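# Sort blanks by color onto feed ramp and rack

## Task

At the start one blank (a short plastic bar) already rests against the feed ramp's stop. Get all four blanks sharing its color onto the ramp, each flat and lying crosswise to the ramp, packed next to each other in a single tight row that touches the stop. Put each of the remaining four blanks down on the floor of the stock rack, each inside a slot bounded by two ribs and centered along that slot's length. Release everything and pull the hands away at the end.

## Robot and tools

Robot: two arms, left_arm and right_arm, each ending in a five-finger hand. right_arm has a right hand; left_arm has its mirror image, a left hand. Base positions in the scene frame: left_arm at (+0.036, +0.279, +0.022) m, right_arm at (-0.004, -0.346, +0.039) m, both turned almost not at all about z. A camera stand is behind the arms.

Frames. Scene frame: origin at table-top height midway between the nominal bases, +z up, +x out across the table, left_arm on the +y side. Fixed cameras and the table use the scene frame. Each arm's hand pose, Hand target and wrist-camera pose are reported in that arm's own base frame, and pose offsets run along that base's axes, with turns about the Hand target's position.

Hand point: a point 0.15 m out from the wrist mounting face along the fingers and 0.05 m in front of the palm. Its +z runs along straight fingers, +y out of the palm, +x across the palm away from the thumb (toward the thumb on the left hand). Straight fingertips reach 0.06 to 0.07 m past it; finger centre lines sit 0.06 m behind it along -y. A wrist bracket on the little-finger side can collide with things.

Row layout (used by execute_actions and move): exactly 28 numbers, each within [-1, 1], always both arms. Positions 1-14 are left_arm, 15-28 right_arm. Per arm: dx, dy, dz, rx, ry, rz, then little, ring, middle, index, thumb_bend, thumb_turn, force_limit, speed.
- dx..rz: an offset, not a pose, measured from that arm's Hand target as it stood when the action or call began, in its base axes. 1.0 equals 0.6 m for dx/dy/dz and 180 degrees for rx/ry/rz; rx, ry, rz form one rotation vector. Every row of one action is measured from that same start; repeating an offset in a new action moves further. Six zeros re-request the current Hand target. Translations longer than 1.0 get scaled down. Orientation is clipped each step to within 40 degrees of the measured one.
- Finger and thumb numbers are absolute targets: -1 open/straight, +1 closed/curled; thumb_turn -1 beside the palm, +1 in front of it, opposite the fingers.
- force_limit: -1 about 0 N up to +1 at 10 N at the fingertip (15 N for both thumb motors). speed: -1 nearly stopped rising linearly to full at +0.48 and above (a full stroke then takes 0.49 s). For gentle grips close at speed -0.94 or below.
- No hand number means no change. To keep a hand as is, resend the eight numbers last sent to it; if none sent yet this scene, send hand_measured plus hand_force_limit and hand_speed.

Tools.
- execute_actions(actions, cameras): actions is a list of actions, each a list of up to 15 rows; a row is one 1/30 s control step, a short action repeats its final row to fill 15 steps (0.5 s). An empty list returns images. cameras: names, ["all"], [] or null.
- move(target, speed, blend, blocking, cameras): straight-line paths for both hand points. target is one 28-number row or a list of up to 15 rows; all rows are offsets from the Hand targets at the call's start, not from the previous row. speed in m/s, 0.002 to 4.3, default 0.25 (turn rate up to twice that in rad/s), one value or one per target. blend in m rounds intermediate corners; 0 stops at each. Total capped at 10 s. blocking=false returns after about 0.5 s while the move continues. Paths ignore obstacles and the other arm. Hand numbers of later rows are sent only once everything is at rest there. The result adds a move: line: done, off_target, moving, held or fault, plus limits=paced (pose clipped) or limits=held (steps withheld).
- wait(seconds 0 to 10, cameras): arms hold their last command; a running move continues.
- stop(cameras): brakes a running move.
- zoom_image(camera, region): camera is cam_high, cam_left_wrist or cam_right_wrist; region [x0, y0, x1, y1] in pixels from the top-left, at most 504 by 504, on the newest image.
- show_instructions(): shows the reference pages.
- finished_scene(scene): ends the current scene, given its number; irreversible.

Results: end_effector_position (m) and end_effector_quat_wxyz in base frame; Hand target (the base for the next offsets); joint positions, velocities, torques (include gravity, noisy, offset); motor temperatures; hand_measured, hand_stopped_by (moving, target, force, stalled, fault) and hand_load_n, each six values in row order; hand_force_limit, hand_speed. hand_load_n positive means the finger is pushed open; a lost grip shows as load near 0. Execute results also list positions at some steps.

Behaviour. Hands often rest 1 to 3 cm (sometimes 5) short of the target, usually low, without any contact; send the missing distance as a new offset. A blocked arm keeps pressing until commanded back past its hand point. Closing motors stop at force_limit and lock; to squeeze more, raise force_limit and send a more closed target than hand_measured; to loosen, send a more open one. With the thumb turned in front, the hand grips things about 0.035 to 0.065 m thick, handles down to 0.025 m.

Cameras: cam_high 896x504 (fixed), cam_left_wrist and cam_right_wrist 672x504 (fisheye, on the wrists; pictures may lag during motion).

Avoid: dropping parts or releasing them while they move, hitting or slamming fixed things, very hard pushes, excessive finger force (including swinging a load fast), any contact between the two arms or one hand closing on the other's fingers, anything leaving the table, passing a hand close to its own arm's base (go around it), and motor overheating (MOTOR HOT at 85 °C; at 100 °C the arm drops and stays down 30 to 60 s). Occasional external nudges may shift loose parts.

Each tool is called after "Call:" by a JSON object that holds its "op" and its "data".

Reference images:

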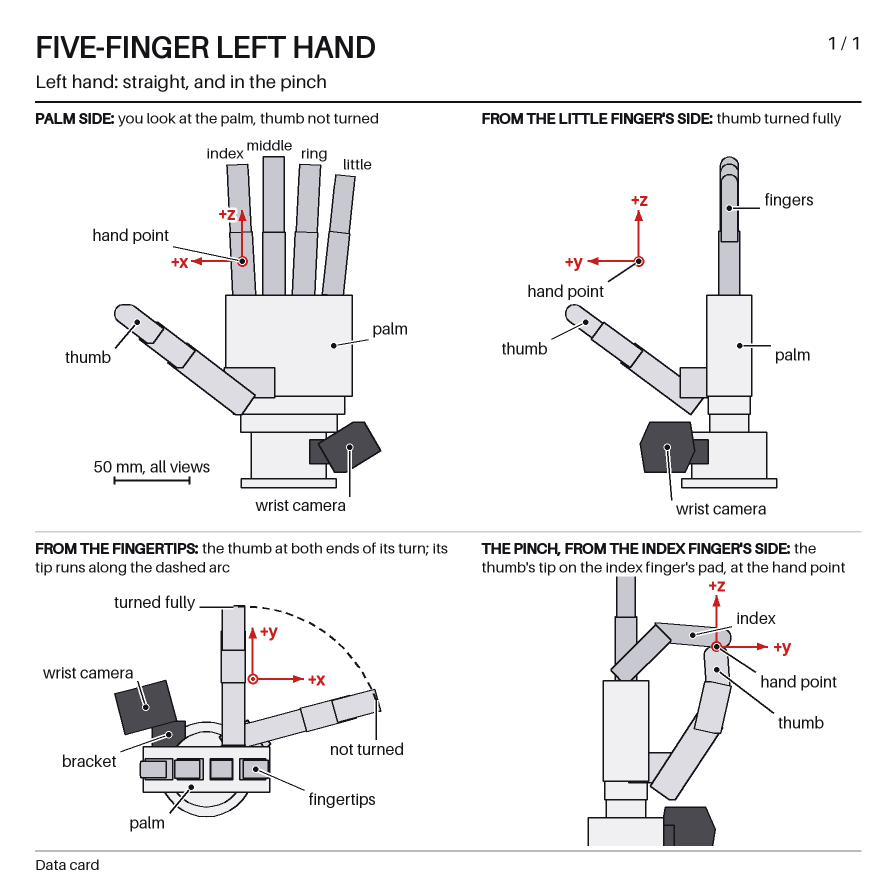

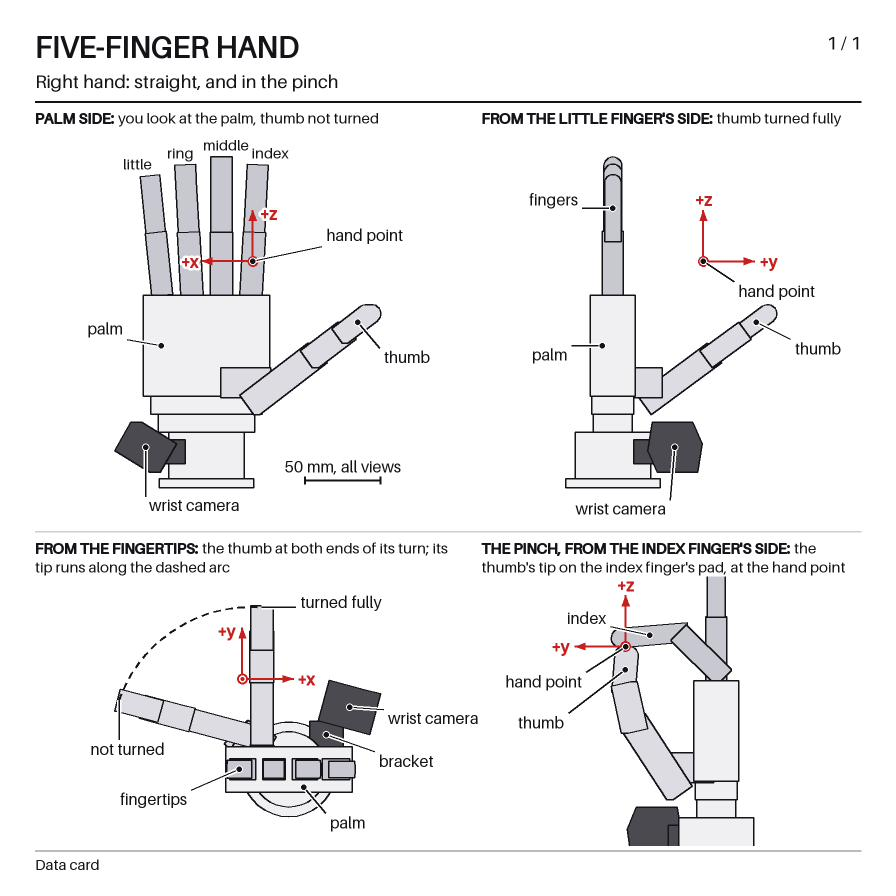

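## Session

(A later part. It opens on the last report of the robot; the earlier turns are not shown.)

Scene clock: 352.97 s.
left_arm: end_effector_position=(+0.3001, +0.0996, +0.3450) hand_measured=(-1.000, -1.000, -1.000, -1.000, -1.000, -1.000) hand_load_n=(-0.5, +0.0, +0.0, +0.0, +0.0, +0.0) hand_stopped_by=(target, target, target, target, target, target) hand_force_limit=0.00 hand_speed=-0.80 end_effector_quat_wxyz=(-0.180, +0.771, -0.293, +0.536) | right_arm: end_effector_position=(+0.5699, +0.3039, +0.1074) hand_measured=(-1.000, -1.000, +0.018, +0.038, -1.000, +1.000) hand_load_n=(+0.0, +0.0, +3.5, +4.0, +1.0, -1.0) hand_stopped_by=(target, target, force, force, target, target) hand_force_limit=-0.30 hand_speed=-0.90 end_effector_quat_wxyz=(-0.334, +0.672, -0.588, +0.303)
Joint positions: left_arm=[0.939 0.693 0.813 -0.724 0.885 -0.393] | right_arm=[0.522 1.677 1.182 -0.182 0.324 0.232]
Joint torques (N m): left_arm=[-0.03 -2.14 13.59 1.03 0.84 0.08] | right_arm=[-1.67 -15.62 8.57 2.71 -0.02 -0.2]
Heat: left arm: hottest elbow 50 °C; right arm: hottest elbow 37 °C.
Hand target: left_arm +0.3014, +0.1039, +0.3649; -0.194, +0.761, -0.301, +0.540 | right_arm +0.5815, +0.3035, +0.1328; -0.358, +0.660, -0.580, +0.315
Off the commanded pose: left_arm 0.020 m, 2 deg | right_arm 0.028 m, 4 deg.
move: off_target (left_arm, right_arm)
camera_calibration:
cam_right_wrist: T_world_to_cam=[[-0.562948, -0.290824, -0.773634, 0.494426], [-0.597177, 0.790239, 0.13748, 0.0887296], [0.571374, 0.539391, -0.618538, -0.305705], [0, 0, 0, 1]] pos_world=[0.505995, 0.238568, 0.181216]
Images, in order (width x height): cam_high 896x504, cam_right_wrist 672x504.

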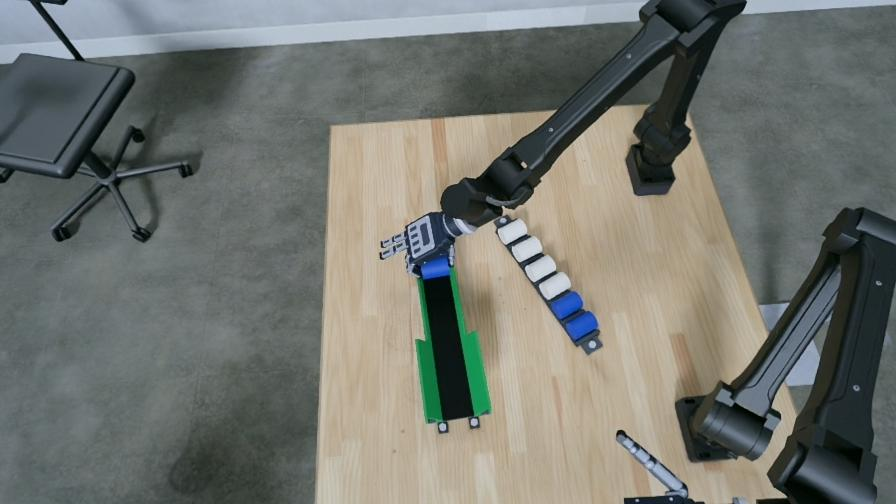

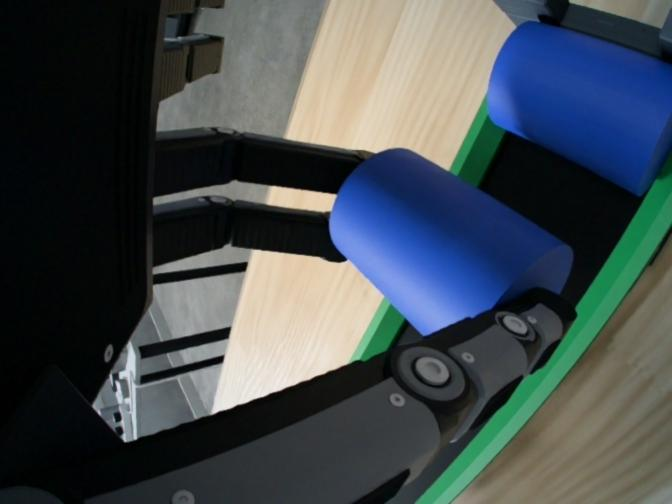

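Call:
{"op": "move", "data": {"target": [[0,0,0,0,0,0,-1,-1,-1,-1,-1,-1,0,-0.8, 0.003,-0.01,-0.07,0,0,-0.006,-1,-1,0.3,0.3,-1,1,-0.3,-0.9],[0,0,0,0,0,0,-1,-1,-1,-1,-1,-1,0,-0.8, 0.003,-0.016,-0.1,0,0,-0.006,-1,-1,0.3,0.3,-1,1,-0.3,-0.9]], "speed": [0.08,0.03], "cameras": ["cam_right_wrist","cam_high"]}}

Call:
{"op": "zoom_image", "data": {"camera": "cam_high", "region": [400, 220, 490, 300]}}

Scene clock: 357.33 s.
left_arm: end_effector_position=(+0.3001, +0.0996, +0.3450) hand_measured=(-1.000, -1.000, -1.000, -1.000, -1.000, -1.000) hand_load_n=(+0.0, +0.0, +0.0, +0.0, +0.0, -0.5) hand_stopped_by=(target, target, target, target, target, target) hand_force_limit=0.00 hand_speed=-0.80 end_effector_quat_wxyz=(-0.180, +0.771, -0.293, +0.536) | right_arm: end_effector_position=(+0.5731, +0.2963, +0.0668) hand_measured=(-1.000, -1.000, +0.018, +0.038, -1.000, +1.000) hand_load_n=(+0.0, +0.0, +3.5, +4.0, +1.0, -1.5) hand_stopped_by=(target, target, force, force, target, target) hand_force_limit=-0.30 hand_speed=-0.90 end_effector_quat_wxyz=(-0.345, +0.662, -0.589, +0.310)
Joint positions: left_arm=[0.939 0.693 0.813 -0.724 0.885 -0.393] | right_arm=[0.509 1.727 1.106 -0.025 0.324 0.231]
Joint torques (N m): left_arm=[-0.03 -2.14 13.59 1.05 0.83 0.08] | right_arm=[-1.79 -13.22 7.8 2.7 0.12 -0.15]
Heat: left arm: hottest elbow 50 °C; right arm: hottest elbow 37 °C.
Hand target: left_arm +0.3014, +0.1039, +0.3649; -0.194, +0.761, -0.301, +0.540 | right_arm +0.5834, +0.2937, +0.0726; -0.355, +0.654, -0.587, +0.319
Off the commanded pose: left_arm 0.020 m, 2 deg | right_arm 0.012 m, 2 deg.
move: off_target (left_arm, right_arm)
camera_calibration:
cam_right_wrist: T_world_to_cam=[[-0.544824, -0.273141, -0.792818, 0.448299], [-0.591579, 0.795277, 0.132544, 0.0978647], [0.594307, 0.541228, -0.594871, -0.3439], [0, 0, 0, 1]] pos_world=[0.506521, 0.230748, 0.137873]
Images, in order (width x height): cam_high 896x504, cam_right_wrist 672x504.

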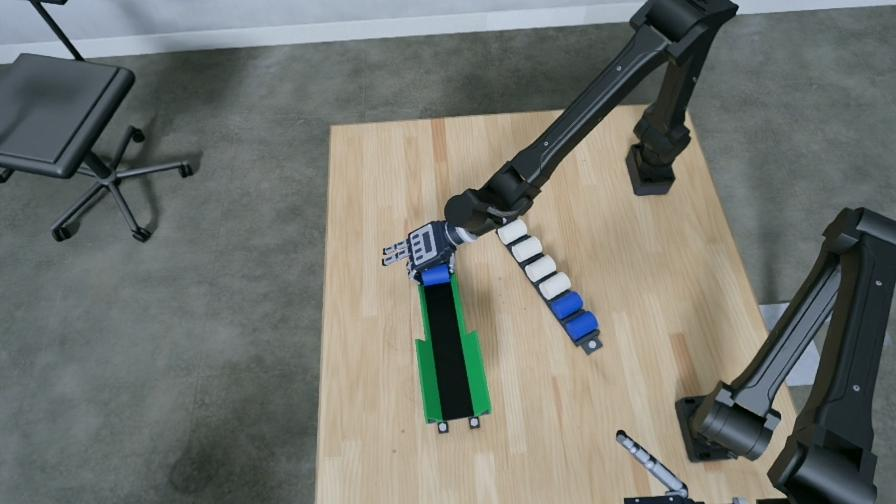

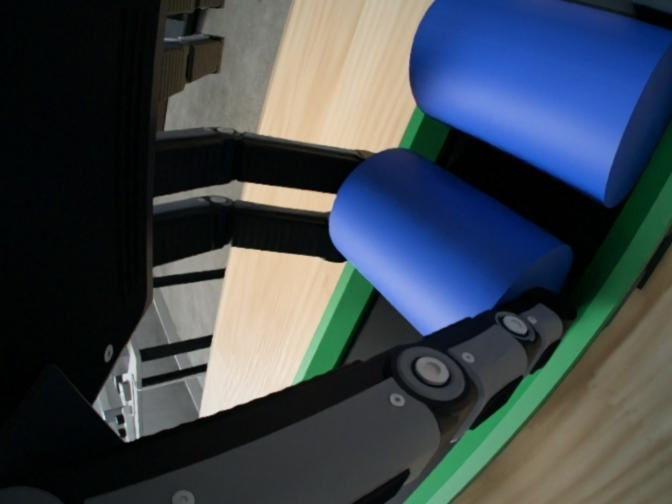

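Scaled by 5.600 from the camera's 896x504 image, which has a finer 1280x720 frame.

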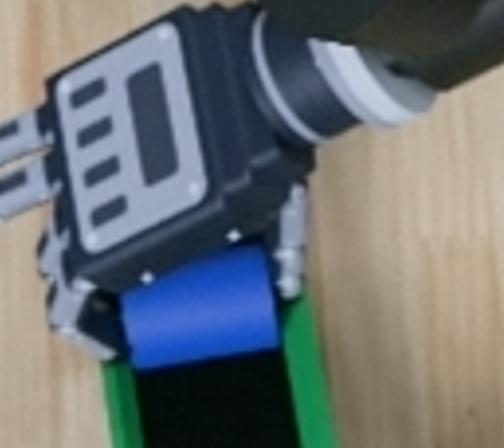

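Call:
{"op": "move", "data": {"target": [[0,0,0,0,0,0,-1,-1,-1,-1,-1,-1,0,-0.8, 0,-0.001,-0.009,0,0,0,-1,-1,0.3,0.3,-1,1,-0.3,-0.9],[0,0,0,0,0,0,-1,-1,-1,-1,-1,-1,0,-0.8, 0,-0.001,-0.009,0,0,0,-1,-1,-0.4,-0.4,-1,1,-0.3,-0.6],[0,0,0,0,0,0,-1,-1,-1,-1,-1,-1,0,-0.8, -0.012,0,0.03,0,0,0,-1,-1,-0.5,-0.5,-1,1,-0.3,-0.6],[0,0,0,0,0,0,-1,-1,-1,-1,-1,-1,0,-0.8, -0.012,0.0,0.14,0,0,0,-1,-1,-0.5,-0.5,-1,1,-0.3,-0.6],[0,0,0,0,0,0,-1,-1,-1,-1,-1,-1,0,-0.8, -0.07,0.02,0.22,0,0,0.02,-1,-1,-0.5,-0.5,-1,1,-0.3,-0.6]], "speed": [0.03,0.03,0.05,0.1,0.15], "blend": [0,0,0.003,0.02,0], "cameras": ["cam_high"]}}

Call:
{"op": "zoom_image", "data": {"camera": "cam_high", "region": [400, 220, 490, 300]}}

Scene clock: 366.87 s.
left_arm: end_effector_position=(+0.3001, +0.0996, +0.3450) hand_measured=(-1.000, -1.000, -1.000, -1.000, -1.000, -1.000) hand_load_n=(+0.0, +0.0, +0.0, +0.0, +0.0, +0.0) hand_stopped_by=(target, target, target, target, target, target) hand_force_limit=0.00 hand_speed=-0.80 end_effector_quat_wxyz=(-0.180, +0.771, -0.293, +0.536) | right_arm: end_effector_position=(+0.5293, +0.2946, +0.1719) hand_measured=(-1.000, -1.000, -0.500, -0.500, -1.000, +1.000) hand_load_n=(+0.0, +0.0, +0.0, +0.0, +0.0, +0.0) hand_stopped_by=(target, target, target, target, target, target) hand_force_limit=-0.30 hand_speed=-0.60 end_effector_quat_wxyz=(-0.345, +0.677, -0.577, +0.299)
Joint positions: left_arm=[0.939 0.693 0.813 -0.724 0.885 -0.393] | right_arm=[0.539 1.504 1.148 -0.304 0.313 0.226]
Joint torques (N m): left_arm=[-0.03 -2.14 13.59 1.03 0.83 0.09] | right_arm=[-0.91 -12.34 12.63 1.07 0 -0.2]
Heat: left arm: hottest elbow 50 °C; right arm: hottest elbow 37 °C.
Hand target: left_arm +0.3014, +0.1039, +0.3649; -0.194, +0.761, -0.301, +0.540 | right_arm +0.5414, +0.3056, +0.2048; -0.365, +0.672, -0.566, +0.307
Off the commanded pose: left_arm 0.020 m, 2 deg | right_arm 0.037 m, 3 deg.
move: off_target (left_arm, right_arm); blend cut to 0 m at target 3; target 3's new numbers were sent with right_arm's hand 0.014 m and 1 deg from that target
Images, in order (width x height): cam_high 896x504.

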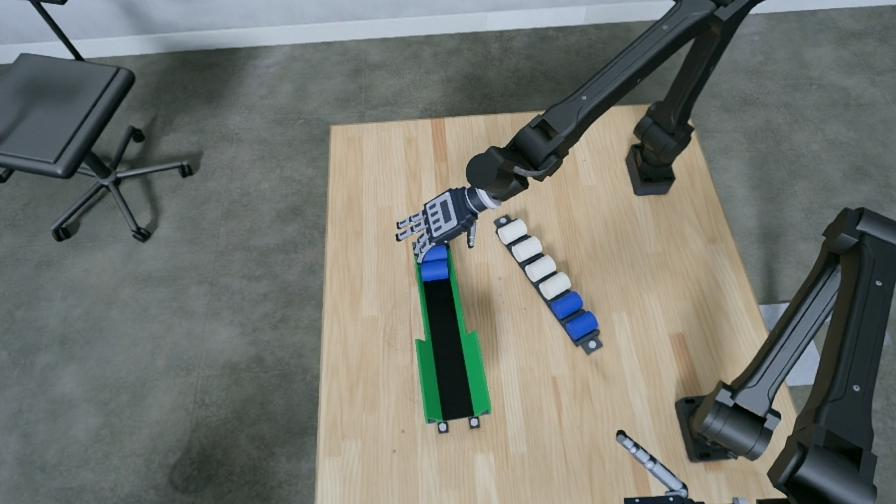

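Scaled by 5.600 from the camera's 896x504 image, which has a finer 1280x720 frame.

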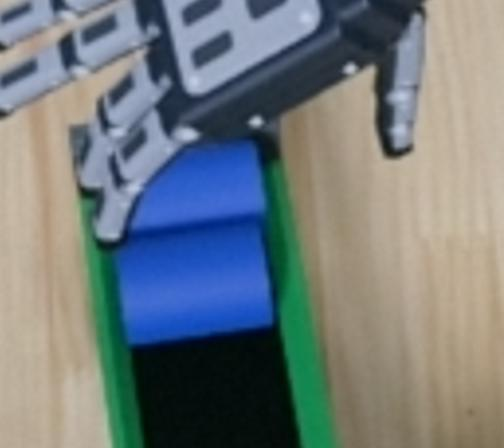

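Call:
{"op": "move", "data": {"target": [[0,0,0,0,0,0,-1,-1,-1,-1,-1,-1,0,-0.8, -0.25,0.07,-0.02,0,0,0.05,-1,-1,-0.5,-0.5,-1,1,-0.3,-0.6],[0,0,0,0,0,0,-1,-1,-1,-1,-1,-1,0,-0.8, -0.4267,0.1163,-0.19,0,0,0.095,-1,-1,-0.5,-0.5,-1,1,-0.3,-0.6],[0,0,0,0,0,0,-1,-1,-1,-1,-1,-1,0,-0.8, -0.4267,0.1163,-0.28,0,0,0.095,-1,-1,-0.5,-0.5,-1,1,-0.3,-0.6]], "speed": [0.2,0.2,0.08], "blend": [0.03,0.02,0], "cameras": ["cam_right_wrist"]}}

Scene clock: 373.27 s.
left_arm: end_effector_position=(+0.3001, +0.0996, +0.3450) hand_measured=(-1.000, -1.000, -1.000, -1.000, -1.000, -1.000) hand_load_n=(+0.0, +0.0, +0.0, +0.0, +0.0, -0.5) hand_stopped_by=(target, target, target, target, target, target) hand_force_limit=0.00 hand_speed=-0.80 end_effector_quat_wxyz=(-0.180, +0.771, -0.293, +0.536) | right_arm: end_effector_position=(+0.2827, +0.3670, +0.0306) hand_measured=(-1.000, -1.000, -0.500, -0.500, -1.000, +1.000) hand_load_n=(+0.0, +0.0, +0.0, -0.5, +0.0, +0.0) hand_stopped_by=(target, target, target, target, target, target) hand_force_limit=-0.30 hand_speed=-0.60 end_effector_quat_wxyz=(-0.392, +0.759, -0.458, +0.248)
Joint positions: left_arm=[0.939 0.693 0.813 -0.724 0.885 -0.393] | right_arm=[0.998 1.386 0.573 0.134 0.433 0.304]
Joint torques (N m): left_arm=[-0.03 -2.14 13.59 1.03 0.83 0.08] | right_arm=[-0.26 -7.12 6.79 2.59 0.46 0.08]
Heat: left arm: hottest elbow 50 °C; right arm: hottest elbow 37 °C.
Hand target: left_arm +0.3014, +0.1039, +0.3649; -0.194, +0.761, -0.301, +0.540 | right_arm +0.2852, +0.3755, +0.0366; -0.407, +0.749, -0.459, +0.250
Off the commanded pose: left_arm 0.020 m, 2 deg | right_arm 0.011 m, 2 deg.
move: off_target (left_arm, right_arm)
camera_calibration:
cam_right_wrist: T_world_to_cam=[[-0.407472, -0.457605, -0.790294, 0.309327], [-0.835325, 0.536491, 0.120044, 0.0388811], [0.369052, 0.709066, -0.600854, -0.228844], [0, 0, 0, 1]] pos_world=[0.242976, 0.282956, 0.10229]
Images, in order (width x height): cam_right_wrist 672x504.

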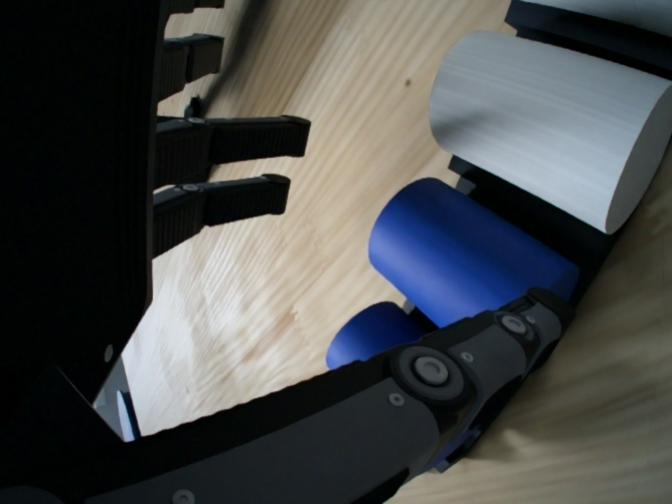

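Call:
{"op": "move", "data": {"target": [0,0,0,0,0,0,-1,-1,-1,-1,-1,-1,0,-0.8, -0.007,0.008,-0.026,0,0,0,-1,-1,-0.5,-0.5,-1,1,-0.3,-0.6], "speed": 0.06, "cameras": ["cam_right_wrist"]}}

Scene clock: 376.67 s.
left_arm: end_effector_position=(+0.3001, +0.0996, +0.3450) hand_measured=(-1.000, -1.000, -1.000, -1.000, -1.000, -1.000) hand_load_n=(+0.0, +0.0, +0.0, +0.0, +0.0, +0.0) hand_stopped_by=(target, target, target, target, target, target) hand_force_limit=0.00 hand_speed=-0.80 end_effector_quat_wxyz=(-0.180, +0.771, -0.293, +0.536) | right_arm: end_effector_position=(+0.2785, +0.3709, +0.0139) hand_measured=(-1.000, -1.000, -0.500, -0.500, -1.000, +1.000) hand_load_n=(+0.0, +0.0, +0.0, +0.0, -0.5, +0.0) hand_stopped_by=(target, target, target, target, target, target) hand_force_limit=-0.30 hand_speed=-0.60 end_effector_quat_wxyz=(-0.390, +0.759, -0.458, +0.249)
Joint positions: left_arm=[0.939 0.693 0.813 -0.724 0.885 -0.393] | right_arm=[1.016 1.436 0.562 0.188 0.448 0.315]
Joint torques (N m): left_arm=[0.03 -2.14 13.59 1.03 0.84 0.08] | right_arm=[-0.21 -7.59 6.49 2.55 0.47 0.09]
Heat: left arm: hottest elbow 50 °C; right arm: hottest elbow 37 °C.
Hand target: left_arm +0.3014, +0.1039, +0.3649; -0.194, +0.761, -0.301, +0.540 | right_arm +0.2810, +0.3802, +0.0210; -0.407, +0.749, -0.459, +0.250
Off the commanded pose: left_arm 0.020 m, 2 deg | right_arm 0.012 m, 2 deg.
move: off_target (left_arm, right_arm)
camera_calibration:
cam_right_wrist: T_world_to_cam=[[-0.407608, -0.460386, -0.788607, 0.29735], [-0.835073, 0.537353, 0.117919, 0.034945], [0.369472, 0.706609, -0.603485, -0.239236], [0, 0, 0, 1]] pos_world=[0.238775, 0.287164, 0.0859965]
Images, in order (width x height): cam_right_wrist 672x504.

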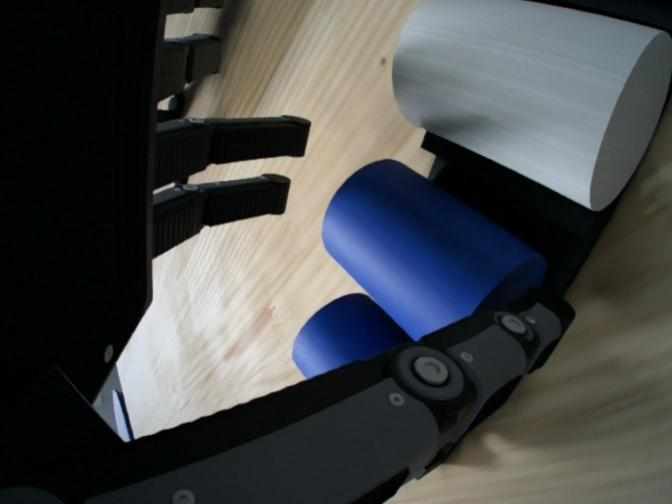

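Call:
{"op": "move", "data": {"target": [0,0,0,0,0,0,-1,-1,-1,-1,-1,-1,0,-0.8, 0.0,0.007,0.004,0,0,-0.02,-1,-1,-0.5,-0.5,-1,1,-0.3,-0.6], "speed": 0.04, "cameras": ["cam_right_wrist"]}}

Scene clock: 383.73 s.
left_arm: end_effector_position=(+0.3001, +0.0996, +0.3450) hand_measured=(-1.000, -1.000, -1.000, -1.000, -1.000, -1.000) hand_load_n=(+0.0, +0.0, +0.0, +0.0, +0.0, +0.0) hand_stopped_by=(target, target, target, target, target, target) hand_force_limit=0.00 hand_speed=-0.80 end_effector_quat_wxyz=(-0.180, +0.771, -0.293, +0.536) | right_arm: end_effector_position=(+0.2774, +0.3721, +0.0151) hand_measured=(-1.000, -1.000, -0.500, -0.500, -1.000, +1.000) hand_load_n=(+0.0, +0.0, +0.0, +0.0, +0.0, +0.0) hand_stopped_by=(target, target, target, target, target, target) hand_force_limit=-0.30 hand_speed=-0.60 end_effector_quat_wxyz=(-0.392, +0.739, -0.481, +0.262)
Joint positions: left_arm=[0.939 0.693 0.813 -0.724 0.885 -0.393] | right_arm=[1.044 1.44 0.562 0.183 0.52 0.379]
Joint torques (N m): left_arm=[-0.03 -2.14 13.6 1.05 0.83 0.08] | right_arm=[-0.15 -7.24 8.23 1.01 0.51 0.09]
Heat: left arm: hottest elbow 50 °C; right arm: hottest elbow 37 °C.
Hand target: left_arm +0.3014, +0.1039, +0.3649; -0.194, +0.761, -0.301, +0.540 | right_arm +0.2811, +0.3844, +0.0234; -0.399, +0.734, -0.483, +0.262
Off the commanded pose: left_arm 0.020 m, 2 deg | right_arm 0.015 m, 1 deg.
move: off_target (left_arm, right_arm)
camera_calibration:
cam_right_wrist: T_world_to_cam=[[-0.425452, -0.419987, -0.801624, 0.288471], [-0.800788, 0.587353, 0.117282, 0.00510325], [0.42158, 0.691829, -0.586211, -0.248177], [0, 0, 0, 1]] pos_world=[0.231444, 0.289852, 0.0851629]
Images, in order (width x height): cam_right_wrist 672x504.

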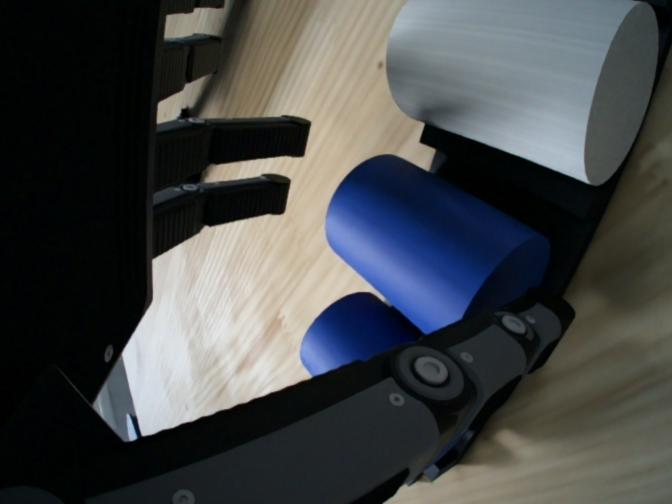

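Call:
{"op": "move", "data": {"target": [0,0,0,0,0,0,-1,-1,-1,-1,-1,-1,0,-0.8, 0.0,0.009,0,0,0,0,-1,-1,-0.5,-0.5,-1,1,-0.3,-0.6], "speed": 0.04, "cameras": ["cam_right_wrist"]}}

Scene clock: 388.07 s.
left_arm: end_effector_position=(+0.3001, +0.0996, +0.3450) hand_measured=(-1.000, -1.000, -1.000, -1.000, -1.000, -1.000) hand_load_n=(-0.5, +0.0, +0.0, +0.0, +0.0, +0.0) hand_stopped_by=(target, target, target, target, target, target) hand_force_limit=0.00 hand_speed=-0.80 end_effector_quat_wxyz=(-0.180, +0.771, -0.293, +0.536) | right_arm: end_effector_position=(+0.2741, +0.3717, +0.0100) hand_measured=(-1.000, -1.000, -0.500, -0.500, -1.000, +1.000) hand_load_n=(-0.5, +0.0, +0.0, +0.0, +0.0, +0.0) hand_stopped_by=(target, target, target, target, target, target) hand_force_limit=-0.30 hand_speed=-0.60 end_effector_quat_wxyz=(-0.386, +0.742, -0.481, +0.262)
Joint positions: left_arm=[0.939 0.693 0.813 -0.724 0.885 -0.393] | right_arm=[1.051 1.45 0.562 0.177 0.525 0.386]
Joint torques (N m): left_arm=[-0.03 -2.14 13.59 1.03 0.83 0.09] | right_arm=[-0.15 -7.3 9.07 0.98 0.52 0.08]
Heat: left arm: hottest elbow 50 °C; right arm: hottest elbow 37 °C.
Hand target: left_arm +0.3014, +0.1039, +0.3649; -0.194, +0.761, -0.301, +0.540 | right_arm +0.2811, +0.3898, +0.0234; -0.399, +0.734, -0.483, +0.262
Off the commanded pose: left_arm 0.020 m, 2 deg | right_arm 0.024 m, 2 deg.
move: off_target (left_arm, right_arm)
camera_calibration:
cam_right_wrist: T_world_to_cam=[[-0.43133, -0.428649, -0.793861, 0.287625], [-0.800039, 0.588437, 0.116957, 0.00270139], [0.417004, 0.685567, -0.596746, -0.24589], [0, 0, 0, 1]] pos_world=[0.228759, 0.290275, 0.0812838]
Images, in order (width x height): cam_right_wrist 672x504.

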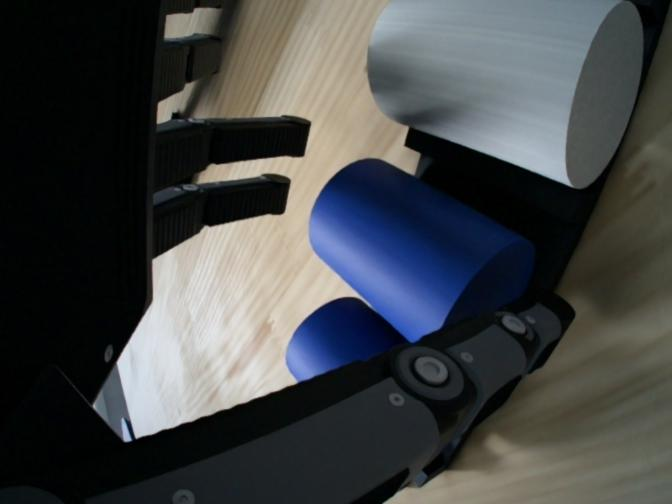

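Call:
{"op": "move", "data": {"target": [[0,0,0,0,0,0,-1,-1,-1,-1,-1,-1,0,-0.8, 0.01,0.01,0.06,0,0,0,-1,-1,-0.5,-0.5,-1,1,-0.3,-0.6],[0,0,0,0,0,0,-1,-1,-1,-1,-1,-1,0,-0.8, 0.004,-0.003,0.01,0,0,0,-1,-1,-0.5,-0.5,-1,1,-0.3,-0.6]], "speed": 0.06, "cameras": ["cam_right_wrist","cam_high"]}}

Call:
{"op": "zoom_image", "data": {"camera": "cam_high", "region": [490, 205, 610, 355]}}

Scene clock: 393.50 s.
left_arm: end_effector_position=(+0.3001, +0.0996, +0.3450) hand_measured=(-1.000, -1.000, -1.000, -1.000, -1.000, -1.000) hand_load_n=(+0.0, +0.0, +0.0, +0.0, +0.0, +0.0) hand_stopped_by=(target, target, target, target, target, target) hand_force_limit=0.00 hand_speed=-0.80 end_effector_quat_wxyz=(-0.180, +0.771, -0.293, +0.536) | right_arm: end_effector_position=(+0.2797, +0.3818, +0.0248) hand_measured=(-1.000, -1.000, -0.500, -0.500, -1.000, +1.000) hand_load_n=(+0.0, +0.0, +0.0, +0.0, +0.0, +0.0) hand_stopped_by=(target, target, target, target, target, target) hand_force_limit=-0.30 hand_speed=-0.60 end_effector_quat_wxyz=(-0.386, +0.742, -0.481, +0.262)
Joint positions: left_arm=[0.939 0.693 0.813 -0.724 0.885 -0.393] | right_arm=[1.052 1.436 0.606 0.119 0.525 0.386]
Joint torques (N m): left_arm=[-0.03 -2.14 13.59 1.03 0.83 0.08] | right_arm=[-0.73 -7.59 6.56 2.51 0.29 0.02]
Heat: left arm: hottest elbow 50 °C; right arm: hottest elbow 37 °C.
Hand target: left_arm +0.3014, +0.1039, +0.3649; -0.194, +0.761, -0.301, +0.540 | right_arm +0.2835, +0.3881, +0.0296; -0.399, +0.734, -0.483, +0.262
Off the commanded pose: left_arm 0.020 m, 2 deg | right_arm 0.009 m, 2 deg.
move: off_target (left_arm)
camera_calibration:
cam_right_wrist: T_world_to_cam=[[-0.431109, -0.428775, -0.793913, 0.306024], [-0.800304, 0.588074, 0.116974, -0.000343409], [0.416723, 0.6858, -0.596674, -0.246219], [0, 0, 0, 1]] pos_world=[0.23426, 0.300274, 0.0960836]
Images, in order (width x height): cam_high 896x504, cam_right_wrist 672x504.

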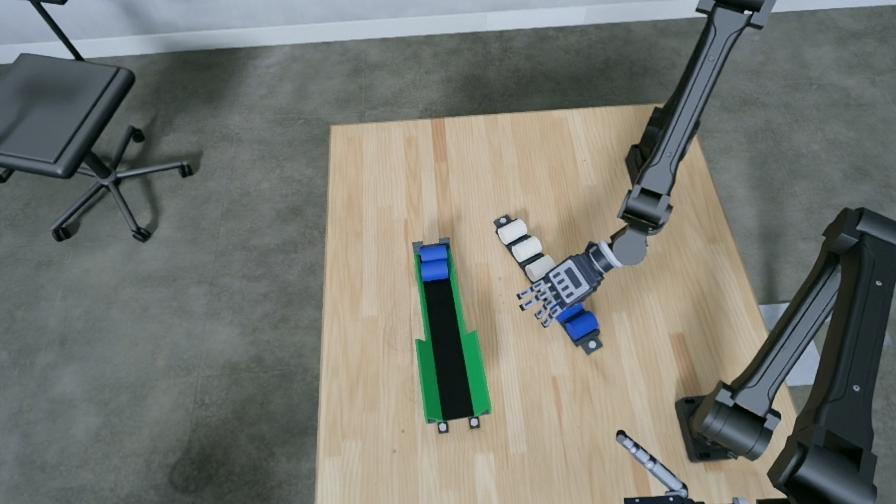

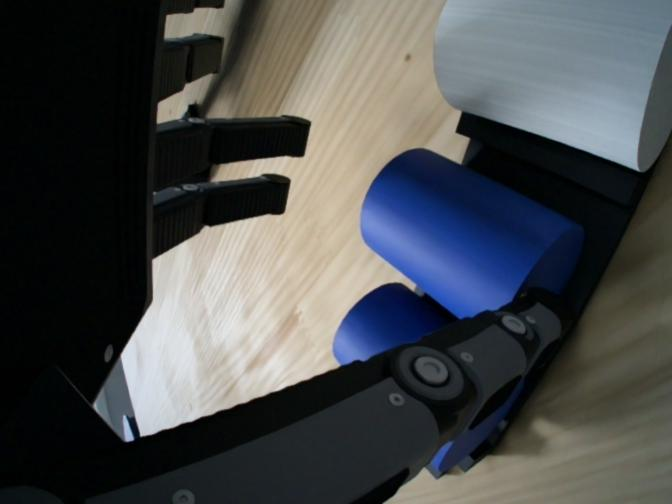

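Scaled by 3.360 from the camera's 896x504 image, which has a finer 1280x720 frame.

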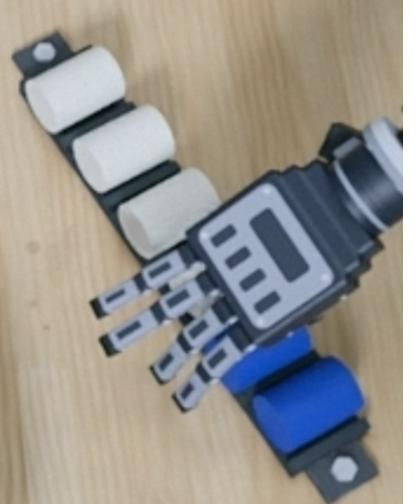

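Call:
{"op": "move", "data": {"target": [0,0,0,0,0,0,-1,-1,-1,-1,-1,-1,0,-0.8, -0.002,-0.014,-0.0125,0,0,0,-1,-1,-0.5,-0.5,-1,1,-0.3,-0.6], "speed": 0.04, "cameras": ["cam_right_wrist"]}}

Scene clock: 398.73 s.
left_arm: end_effector_position=(+0.3001, +0.0996, +0.3450) hand_measured=(-1.000, -1.000, -1.000, -1.000, -1.000, -1.000) hand_load_n=(-0.5, +0.0, -0.5, +0.0, +0.0, -0.5) hand_stopped_by=(target, target, target, target, target, target) hand_force_limit=0.00 hand_speed=-0.80 end_effector_quat_wxyz=(-0.180, +0.771, -0.293, +0.536) | right_arm: end_effector_position=(+0.2764, +0.3761, +0.0188) hand_measured=(-1.000, -1.000, -0.500, -0.500, -1.000, +1.000) hand_load_n=(+0.0, +0.0, +0.0, +0.0, +0.0, +0.0) hand_stopped_by=(target, target, target, target, target, target) hand_force_limit=-0.30 hand_speed=-0.60 end_effector_quat_wxyz=(-0.389, +0.741, -0.481, +0.262)
Joint positions: left_arm=[0.939 0.693 0.813 -0.724 0.885 -0.393] | right_arm=[1.052 1.436 0.579 0.153 0.525 0.386]
Joint torques (N m): left_arm=[0.03 -2.14 13.59 1.05 0.83 0.09] | right_arm=[-1.61 -7.36 6.32 2.51 0.07 -0.06]
Heat: left arm: hottest elbow 50 °C; right arm: hottest elbow 37 °C.
Hand target: left_arm +0.3014, +0.1039, +0.3649; -0.194, +0.761, -0.301, +0.540 | right_arm +0.2823, +0.3797, +0.0222; -0.399, +0.734, -0.483, +0.262
Off the commanded pose: left_arm 0.020 m, 2 deg | right_arm 0.008 m, 1 deg.
move: off_target (left_arm)
camera_calibration:
cam_right_wrist: T_world_to_cam=[[-0.428759, -0.424699, -0.797368, 0.295335], [-0.800647, 0.587479, 0.117615, 0.0014821], [0.418486, 0.688838, -0.591921, -0.24622], [0, 0, 0, 1]] pos_world=[0.230854, 0.294164, 0.089574]
Images, in order (width x height): cam_right_wrist 672x504.

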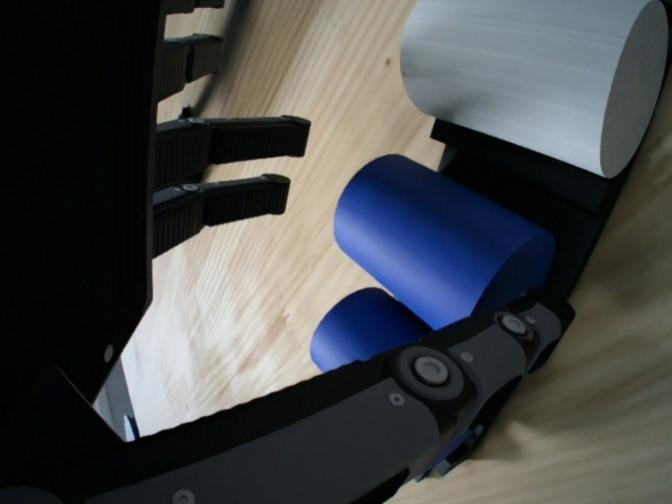

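Call:
{"op": "move", "data": {"target": [[0,0,0,0,0,0,-1,-1,-1,-1,-1,-1,0,-0.8, 0.004,0.0,-0.006,0,0,0,-1,-1,-0.5,-0.5,-1,1,-0.3,-0.6],[0,0,0,0,0,0,-1,-1,-1,-1,-1,-1,0,-0.8, 0.004,0.0,-0.006,0,0,0,-1,-1,0.3,0.3,-1,1,-0.3,-0.9]], "speed": 0.03, "cameras": ["cam_right_wrist"]}}

Scene clock: 404.53 s.
left_arm: end_effector_position=(+0.3001, +0.0996, +0.3450) hand_measured=(-1.000, -1.000, -1.000, -1.000, -1.000, -1.000) hand_load_n=(+0.0, +0.0, +0.0, +0.0, +0.0, +0.0) hand_stopped_by=(target, target, target, target, target, target) hand_force_limit=0.00 hand_speed=-0.80 end_effector_quat_wxyz=(-0.180, +0.771, -0.293, +0.536) | right_arm: end_effector_position=(+0.2780, +0.3770, +0.0152) hand_measured=(-1.000, -1.000, +0.020, +0.046, -1.000, +1.000) hand_load_n=(+0.0, +0.0, +3.5, +5.0, +1.5, -1.5) hand_stopped_by=(target, target, force, force, target, target) hand_force_limit=-0.30 hand_speed=-0.90 end_effector_quat_wxyz=(-0.389, +0.741, -0.482, +0.260)
Joint positions: left_arm=[0.939 0.693 0.813 -0.724 0.885 -0.393] | right_arm=[1.047 1.45 0.579 0.168 0.518 0.386]
Joint torques (N m): left_arm=[-0.03 -2.14 13.59 1.03 0.83 0.08] | right_arm=[-1.73 -7.47 6.22 2.51 0.09 -0.11]
Heat: left arm: hottest elbow 51 °C; right arm: hottest elbow 36 °C.
Hand target: left_arm +0.3014, +0.1039, +0.3649; -0.194, +0.761, -0.301, +0.540 | right_arm +0.2848, +0.3797, +0.0186; -0.399, +0.734, -0.483, +0.262
Off the commanded pose: left_arm 0.020 m, 2 deg | right_arm 0.008 m, 1 deg.
move: off_target (left_arm)
camera_calibration:
cam_right_wrist: T_world_to_cam=[[-0.430851, -0.421982, -0.797683, 0.293083], [-0.800345, 0.587051, 0.121733, 0.00267089], [0.416911, 0.69087, -0.590663, -0.250045], [0, 0, 0, 1]] pos_world=[0.232659, 0.294857, 0.0857696]
Images, in order (width x height): cam_right_wrist 672x504.

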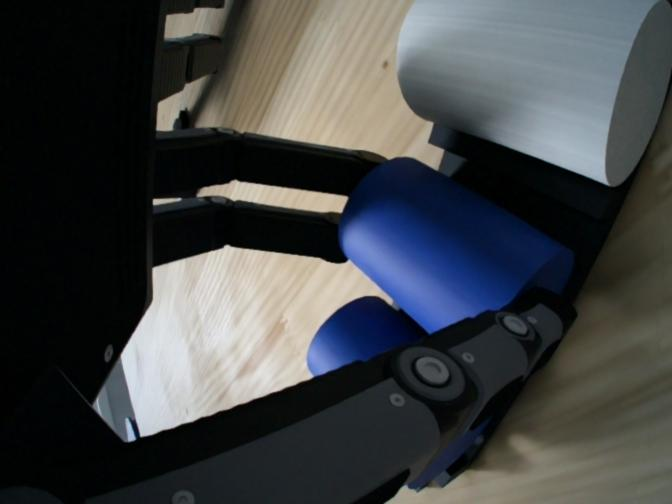

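Call:
{"op": "move", "data": {"target": [[0,0,0,0,0,0,-1,-1,-1,-1,-1,-1,0,-0.8, 0,0,0.167,0,0,0,-1,-1,0.3,0.3,-1,1,-0.3,-0.9],[0,0,0,0,0,0,-1,-1,-1,-1,-1,-1,0,-0.8, 0.24,-0.02,0.33,0,0,-0.05,-1,-1,0.3,0.3,-1,1,-0.3,-0.9],[0,0,0,0,0,0,-1,-1,-1,-1,-1,-1,0,-0.8, 0.487,-0.07,0.27,0,0,-0.096,-1,-1,0.3,0.3,-1,1,-0.3,-0.9],[0,0,0,0,0,0,-1,-1,-1,-1,-1,-1,0,-0.8, 0.4937,-0.0753,0.152,0,0,-0.096,-1,-1,0.3,0.3,-1,1,-0.3,-0.9]], "speed": [0.1,0.2,0.2,0.12], "blend": [0.03,0.04,0.02,0], "cameras": ["cam_high","cam_right_wrist"]}}

Call:
{"op": "zoom_image", "data": {"camera": "cam_high", "region": [400, 230, 490, 310]}}

Scene clock: 414.03 s.
left_arm: end_effector_position=(+0.3001, +0.0996, +0.3450) hand_measured=(-1.000, -1.000, -1.000, -1.000, -1.000, -1.000) hand_load_n=(+0.0, +0.0, +0.0, +0.0, +0.0, +0.0) hand_stopped_by=(target, target, target, target, target, target) hand_force_limit=0.00 hand_speed=-0.80 end_effector_quat_wxyz=(-0.180, +0.771, -0.293, +0.536) | right_arm: end_effector_position=(+0.5688, +0.3347, +0.0972) hand_measured=(-1.000, -1.000, +0.020, +0.046, -1.000, +1.000) hand_load_n=(+0.0, +0.0, +3.0, +5.0, +1.5, -1.0) hand_stopped_by=(target, target, force, force, target, target) hand_force_limit=-0.30 hand_speed=-0.90 end_effector_quat_wxyz=(-0.339, +0.662, -0.592, +0.311)
Joint positions: left_arm=[0.939 0.693 0.813 -0.724 0.885 -0.393] | right_arm=[0.579 1.723 1.203 -0.154 0.387 0.28]
Joint torques (N m): left_arm=[0.03 -2.14 13.59 1.03 0.83 0.09] | right_arm=[-1.85 -14.21 8.64 2.69 0.02 -0.2]
Heat: left arm: hottest elbow 51 °C; right arm: hottest elbow 37 °C.
Hand target: left_arm +0.3014, +0.1039, +0.3649; -0.194, +0.761, -0.301, +0.540 | right_arm +0.5810, +0.3346, +0.1096; -0.355, +0.653, -0.588, +0.319
Off the commanded pose: left_arm 0.020 m, 2 deg | right_arm 0.018 m, 2 deg.
move: off_target (left_arm, right_arm)
camera_calibration:
cam_right_wrist: T_world_to_cam=[[-0.553195, -0.274199, -0.786632, 0.484971], [-0.583852, 0.801168, 0.131325, 0.0544162], [0.594215, 0.531926, -0.603293, -0.340063], [0, 0, 0, 1]] pos_world=[0.502125, 0.27027, 0.16919]
Images, in order (width x height): cam_high 896x504, cam_right_wrist 672x504.

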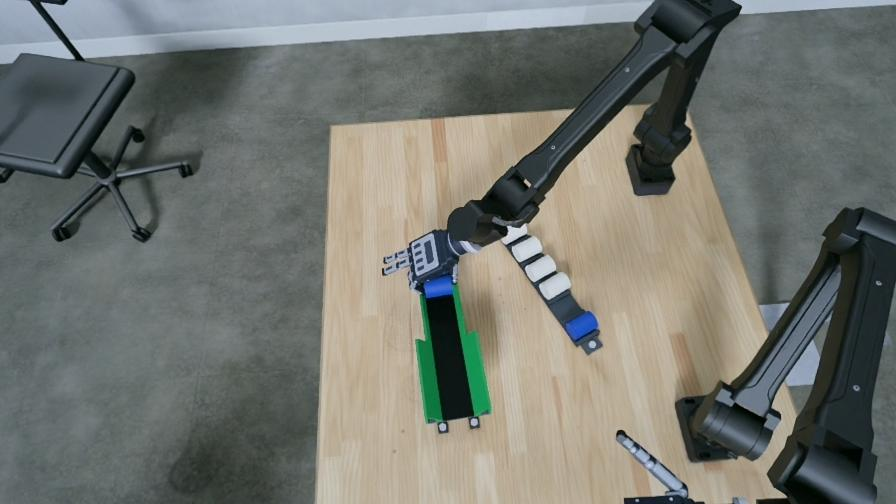

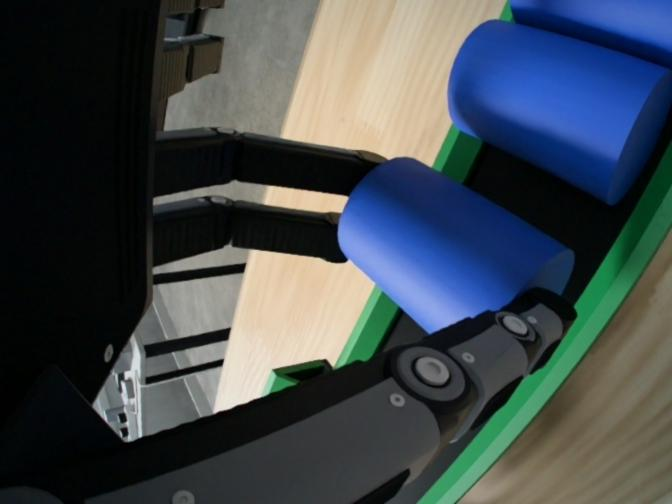

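Scaled by 5.600 from the camera's 896x504 image, which has a finer 1280x720 frame.

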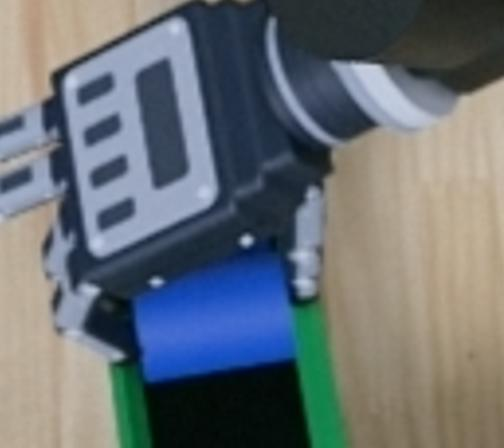

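Call:
{"op": "move", "data": {"target": [[0,0,0,0,0,0,-1,-1,-1,-1,-1,-1,0,-0.8, 0,-0.003,-0.045,0,0,0,-1,-1,0.3,0.3,-1,1,-0.3,-0.9],[0,0,0,0,0,0,-1,-1,-1,-1,-1,-1,0,-0.8, 0,-0.005,-0.0655,0,0,0,-1,-1,0.3,0.3,-1,1,-0.3,-0.9],[0,0,0,0,0,0,-1,-1,-1,-1,-1,-1,0,-0.8, 0,-0.005,-0.0655,0,0,0,-1,-1,-0.4,-0.4,-1,1,-0.3,-0.6],[0,0,0,0,0,0,-1,-1,-1,-1,-1,-1,0,-0.8, -0.012,-0.009,-0.025,0,0,0,-1,-1,-0.5,-0.5,-1,1,-0.3,-0.6],[0,0,0,0,0,0,-1,-1,-1,-1,-1,-1,0,-0.8, -0.012,-0.009,0.08,0,0,0,-1,-1,-0.5,-0.5,-1,1,-0.3,-0.6],[0,0,0,0,0,0,-1,-1,-1,-1,-1,-1,0,-0.8, -0.07,0.0,0.16,0,0,0.02,-1,-1,-0.5,-0.5,-1,1,-0.3,-0.6]], "speed": [0.08,0.03,0.03,0.05,0.1,0.15], "blend": [0.005,0,0,0.003,0.02,0], "cameras": ["cam_high"]}}

Call:
{"op": "zoom_image", "data": {"camera": "cam_high", "region": [400, 230, 490, 310]}}

Scene clock: 425.67 s.
left_arm: end_effector_position=(+0.3001, +0.0996, +0.3450) hand_measured=(-1.000, -1.000, -1.000, -1.000, -1.000, -1.000) hand_load_n=(-0.5, +0.0, +0.0, +0.0, +0.0, -0.5) hand_stopped_by=(target, target, target, target, target, target) hand_force_limit=0.00 hand_speed=-0.80 end_effector_quat_wxyz=(-0.180, +0.771, -0.293, +0.536) | right_arm: end_effector_position=(+0.5285, +0.3215, +0.1730) hand_measured=(-1.000, -1.000, -0.500, -0.500, -1.000, +1.000) hand_load_n=(+0.0, +0.0, +0.0, +0.0, +0.0, +0.0) hand_stopped_by=(target, target, target, target, target, target) hand_force_limit=-0.30 hand_speed=-0.60 end_effector_quat_wxyz=(-0.343, +0.676, -0.579, +0.301)
Joint positions: left_arm=[0.939 0.693 0.813 -0.724 0.885 -0.393] | right_arm=[0.589 1.538 1.191 -0.324 0.359 0.26]
Joint torques (N m): left_arm=[-0.03 -2.14 13.59 1.03 0.83 0.08] | right_arm=[-0.21 -12.75 12.59 1.06 0 -0.21]
Heat: left arm: hottest elbow 51 °C; right arm: hottest elbow 36 °C.
Hand target: left_arm +0.3014, +0.1039, +0.3649; -0.194, +0.761, -0.301, +0.540 | right_arm +0.5390, +0.3345, +0.2056; -0.365, +0.672, -0.567, +0.308
Off the commanded pose: left_arm 0.020 m, 2 deg | right_arm 0.037 m, 3 deg.
move: off_target (left_arm, right_arm); blend cut to 0 m at target 4; target 3's new numbers were sent with right_arm's hand 0.012 m and 1 deg from that target; target 4's new numbers were sent with right_arm's hand 0.015 m and 1 deg from that target
Images, in order (width x height): cam_high 896x504.

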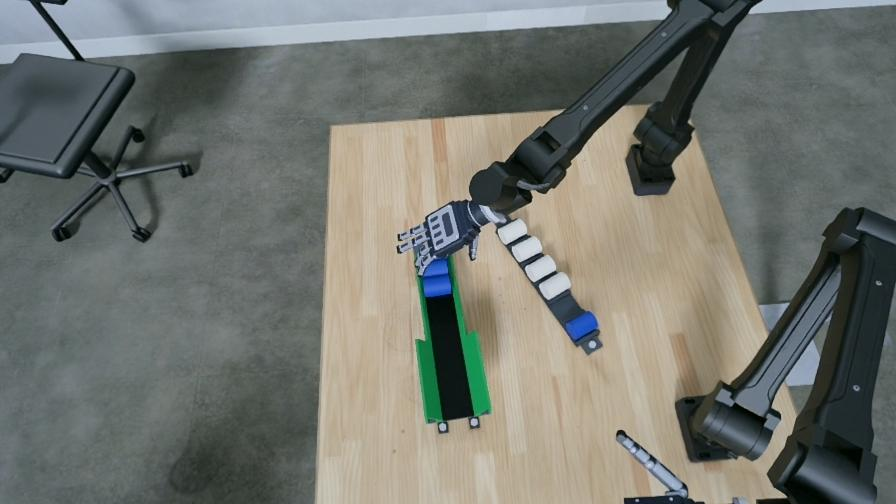

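Scaled by 5.600 from the camera's 896x504 image, which has a finer 1280x720 frame.

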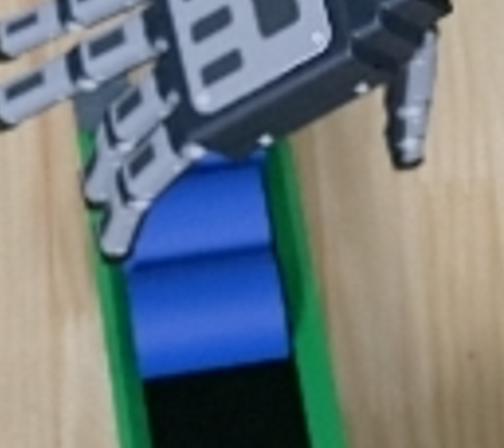

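Call:
{"op": "move", "data": {"target": [[0,0,0,0,0,0,-1,-1,-1,-1,-1,-1,0,-0.8, -0.25,0.1,-0.02,0,0,0.05,-1,-1,-0.5,-0.5,-1,1,-0.3,-0.6],[0,0,0,0,0,0,-1,-1,-1,-1,-1,-1,0,-0.8, -0.47,0.1667,-0.19,0,0,0.087,-1,-1,-0.5,-0.5,-1,1,-0.3,-0.6],[0,0,0,0,0,0,-1,-1,-1,-1,-1,-1,0,-0.8, -0.47,0.1667,-0.282,0,0,0.087,-1,-1,-0.5,-0.5,-1,1,-0.3,-0.6]], "speed": [0.2,0.2,0.08], "blend": [0.03,0.02,0], "cameras": ["cam_right_wrist"]}}

Scene clock: 432.23 s.
left_arm: end_effector_position=(+0.3001, +0.0996, +0.3450) hand_measured=(-1.000, -1.000, -1.000, -1.000, -1.000, -1.000) hand_load_n=(+0.0, +0.0, +0.0, +0.0, +0.0, +0.0) hand_stopped_by=(target, target, target, target, target, target) hand_force_limit=0.00 hand_speed=-0.80 end_effector_quat_wxyz=(-0.180, +0.771, -0.293, +0.536) | right_arm: end_effector_position=(+0.2551, +0.4262, +0.0304) hand_measured=(-1.000, -1.000, -0.500, -0.500, -1.000, +1.000) hand_load_n=(+0.0, +0.0, +0.0, +0.0, +0.0, +0.0) hand_stopped_by=(target, target, target, target, target, target) hand_force_limit=-0.30 hand_speed=-0.60 end_effector_quat_wxyz=(-0.388, +0.752, -0.467, +0.255)
Joint positions: left_arm=[0.939 0.693 0.813 -0.724 0.885 -0.393] | right_arm=[1.155 1.486 0.691 0.051 0.575 0.438]
Joint torques (N m): left_arm=[-0.03 -2.14 13.59 1.03 0.83 0.09] | right_arm=[-0.26 -8.64 6.8 2.45 0.56 0.08]
Heat: left arm: hottest elbow 51 °C; right arm: hottest elbow 37 °C.
Hand target: left_arm +0.3014, +0.1039, +0.3649; -0.194, +0.761, -0.301, +0.540 | right_arm +0.2569, +0.4345, +0.0364; -0.403, +0.743, -0.470, +0.255
Off the commanded pose: left_arm 0.020 m, 2 deg | right_arm 0.011 m, 2 deg.
move: off_target (left_arm, right_arm)
camera_calibration:
cam_right_wrist: T_world_to_cam=[[-0.416861, -0.447823, -0.791, 0.32332], [-0.82075, 0.559424, 0.115822, -0.0292511], [0.390637, 0.697495, -0.600753, -0.261243], [0, 0, 0, 1]] pos_world=[0.212823, 0.34337, 0.102192]
Images, in order (width x height): cam_right_wrist 672x504.

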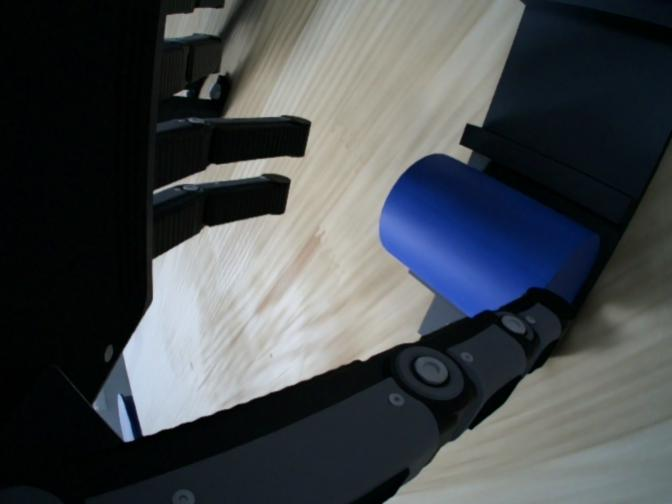

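Call:
{"op": "move", "data": {"target": [0,0,0,0,0,0,-1,-1,-1,-1,-1,-1,0,-0.8, -0.002,-0.008,-0.018,0,0,0,-1,-1,-0.5,-0.5,-1,1,-0.3,-0.6], "speed": 0.05, "cameras": ["cam_right_wrist"]}}

Scene clock: 441.33 s.
left_arm: end_effector_position=(+0.3001, +0.0996, +0.3450) hand_measured=(-1.000, -1.000, -1.000, -1.000, -1.000, -1.000) hand_load_n=(+0.0, +0.0, +0.0, +0.0, +0.0, -0.5) hand_stopped_by=(target, target, target, target, target, target) hand_force_limit=0.00 hand_speed=-0.80 end_effector_quat_wxyz=(-0.180, +0.771, -0.293, +0.536) | right_arm: end_effector_position=(+0.2529, +0.4217, +0.0195) hand_measured=(-1.000, -1.000, -0.500, -0.500, -1.000, +1.000) hand_load_n=(+0.0, +0.0, +0.0, +0.0, +0.0, +0.0) hand_stopped_by=(target, target, target, target, target, target) hand_force_limit=-0.30 hand_speed=-0.60 end_effector_quat_wxyz=(-0.388, +0.752, -0.467, +0.255)
Joint positions: left_arm=[0.939 0.693 0.813 -0.724 0.885 -0.393] | right_arm=[1.155 1.502 0.668 0.09 0.575 0.438]
Joint torques (N m): left_arm=[0.03 -2.14 13.59 1.05 0.83 0.09] | right_arm=[-0.56 -8.64 6.52 2.5 0.51 0.06]
Heat: left arm: hottest elbow 51 °C; right arm: hottest elbow 37 °C.
Hand target: left_arm +0.3014, +0.1039, +0.3649; -0.194, +0.761, -0.301, +0.540 | right_arm +0.2557, +0.4297, +0.0255; -0.403, +0.743, -0.470, +0.255
Off the commanded pose: left_arm 0.020 m, 2 deg | right_arm 0.010 m, 2 deg.
move: off_target (left_arm)
camera_calibration:
cam_right_wrist: T_world_to_cam=[[-0.416839, -0.448389, -0.790691, 0.312013], [-0.820941, 0.559171, 0.115688, -0.0271122], [0.390258, 0.697334, -0.601185, -0.263728], [0, 0, 0, 1]] pos_world=[0.210724, 0.33897, 0.0912931]
Images, in order (width x height): cam_right_wrist 672x504.

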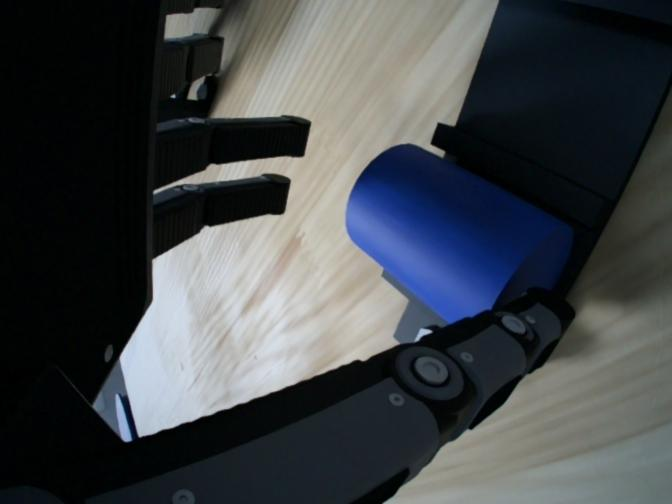

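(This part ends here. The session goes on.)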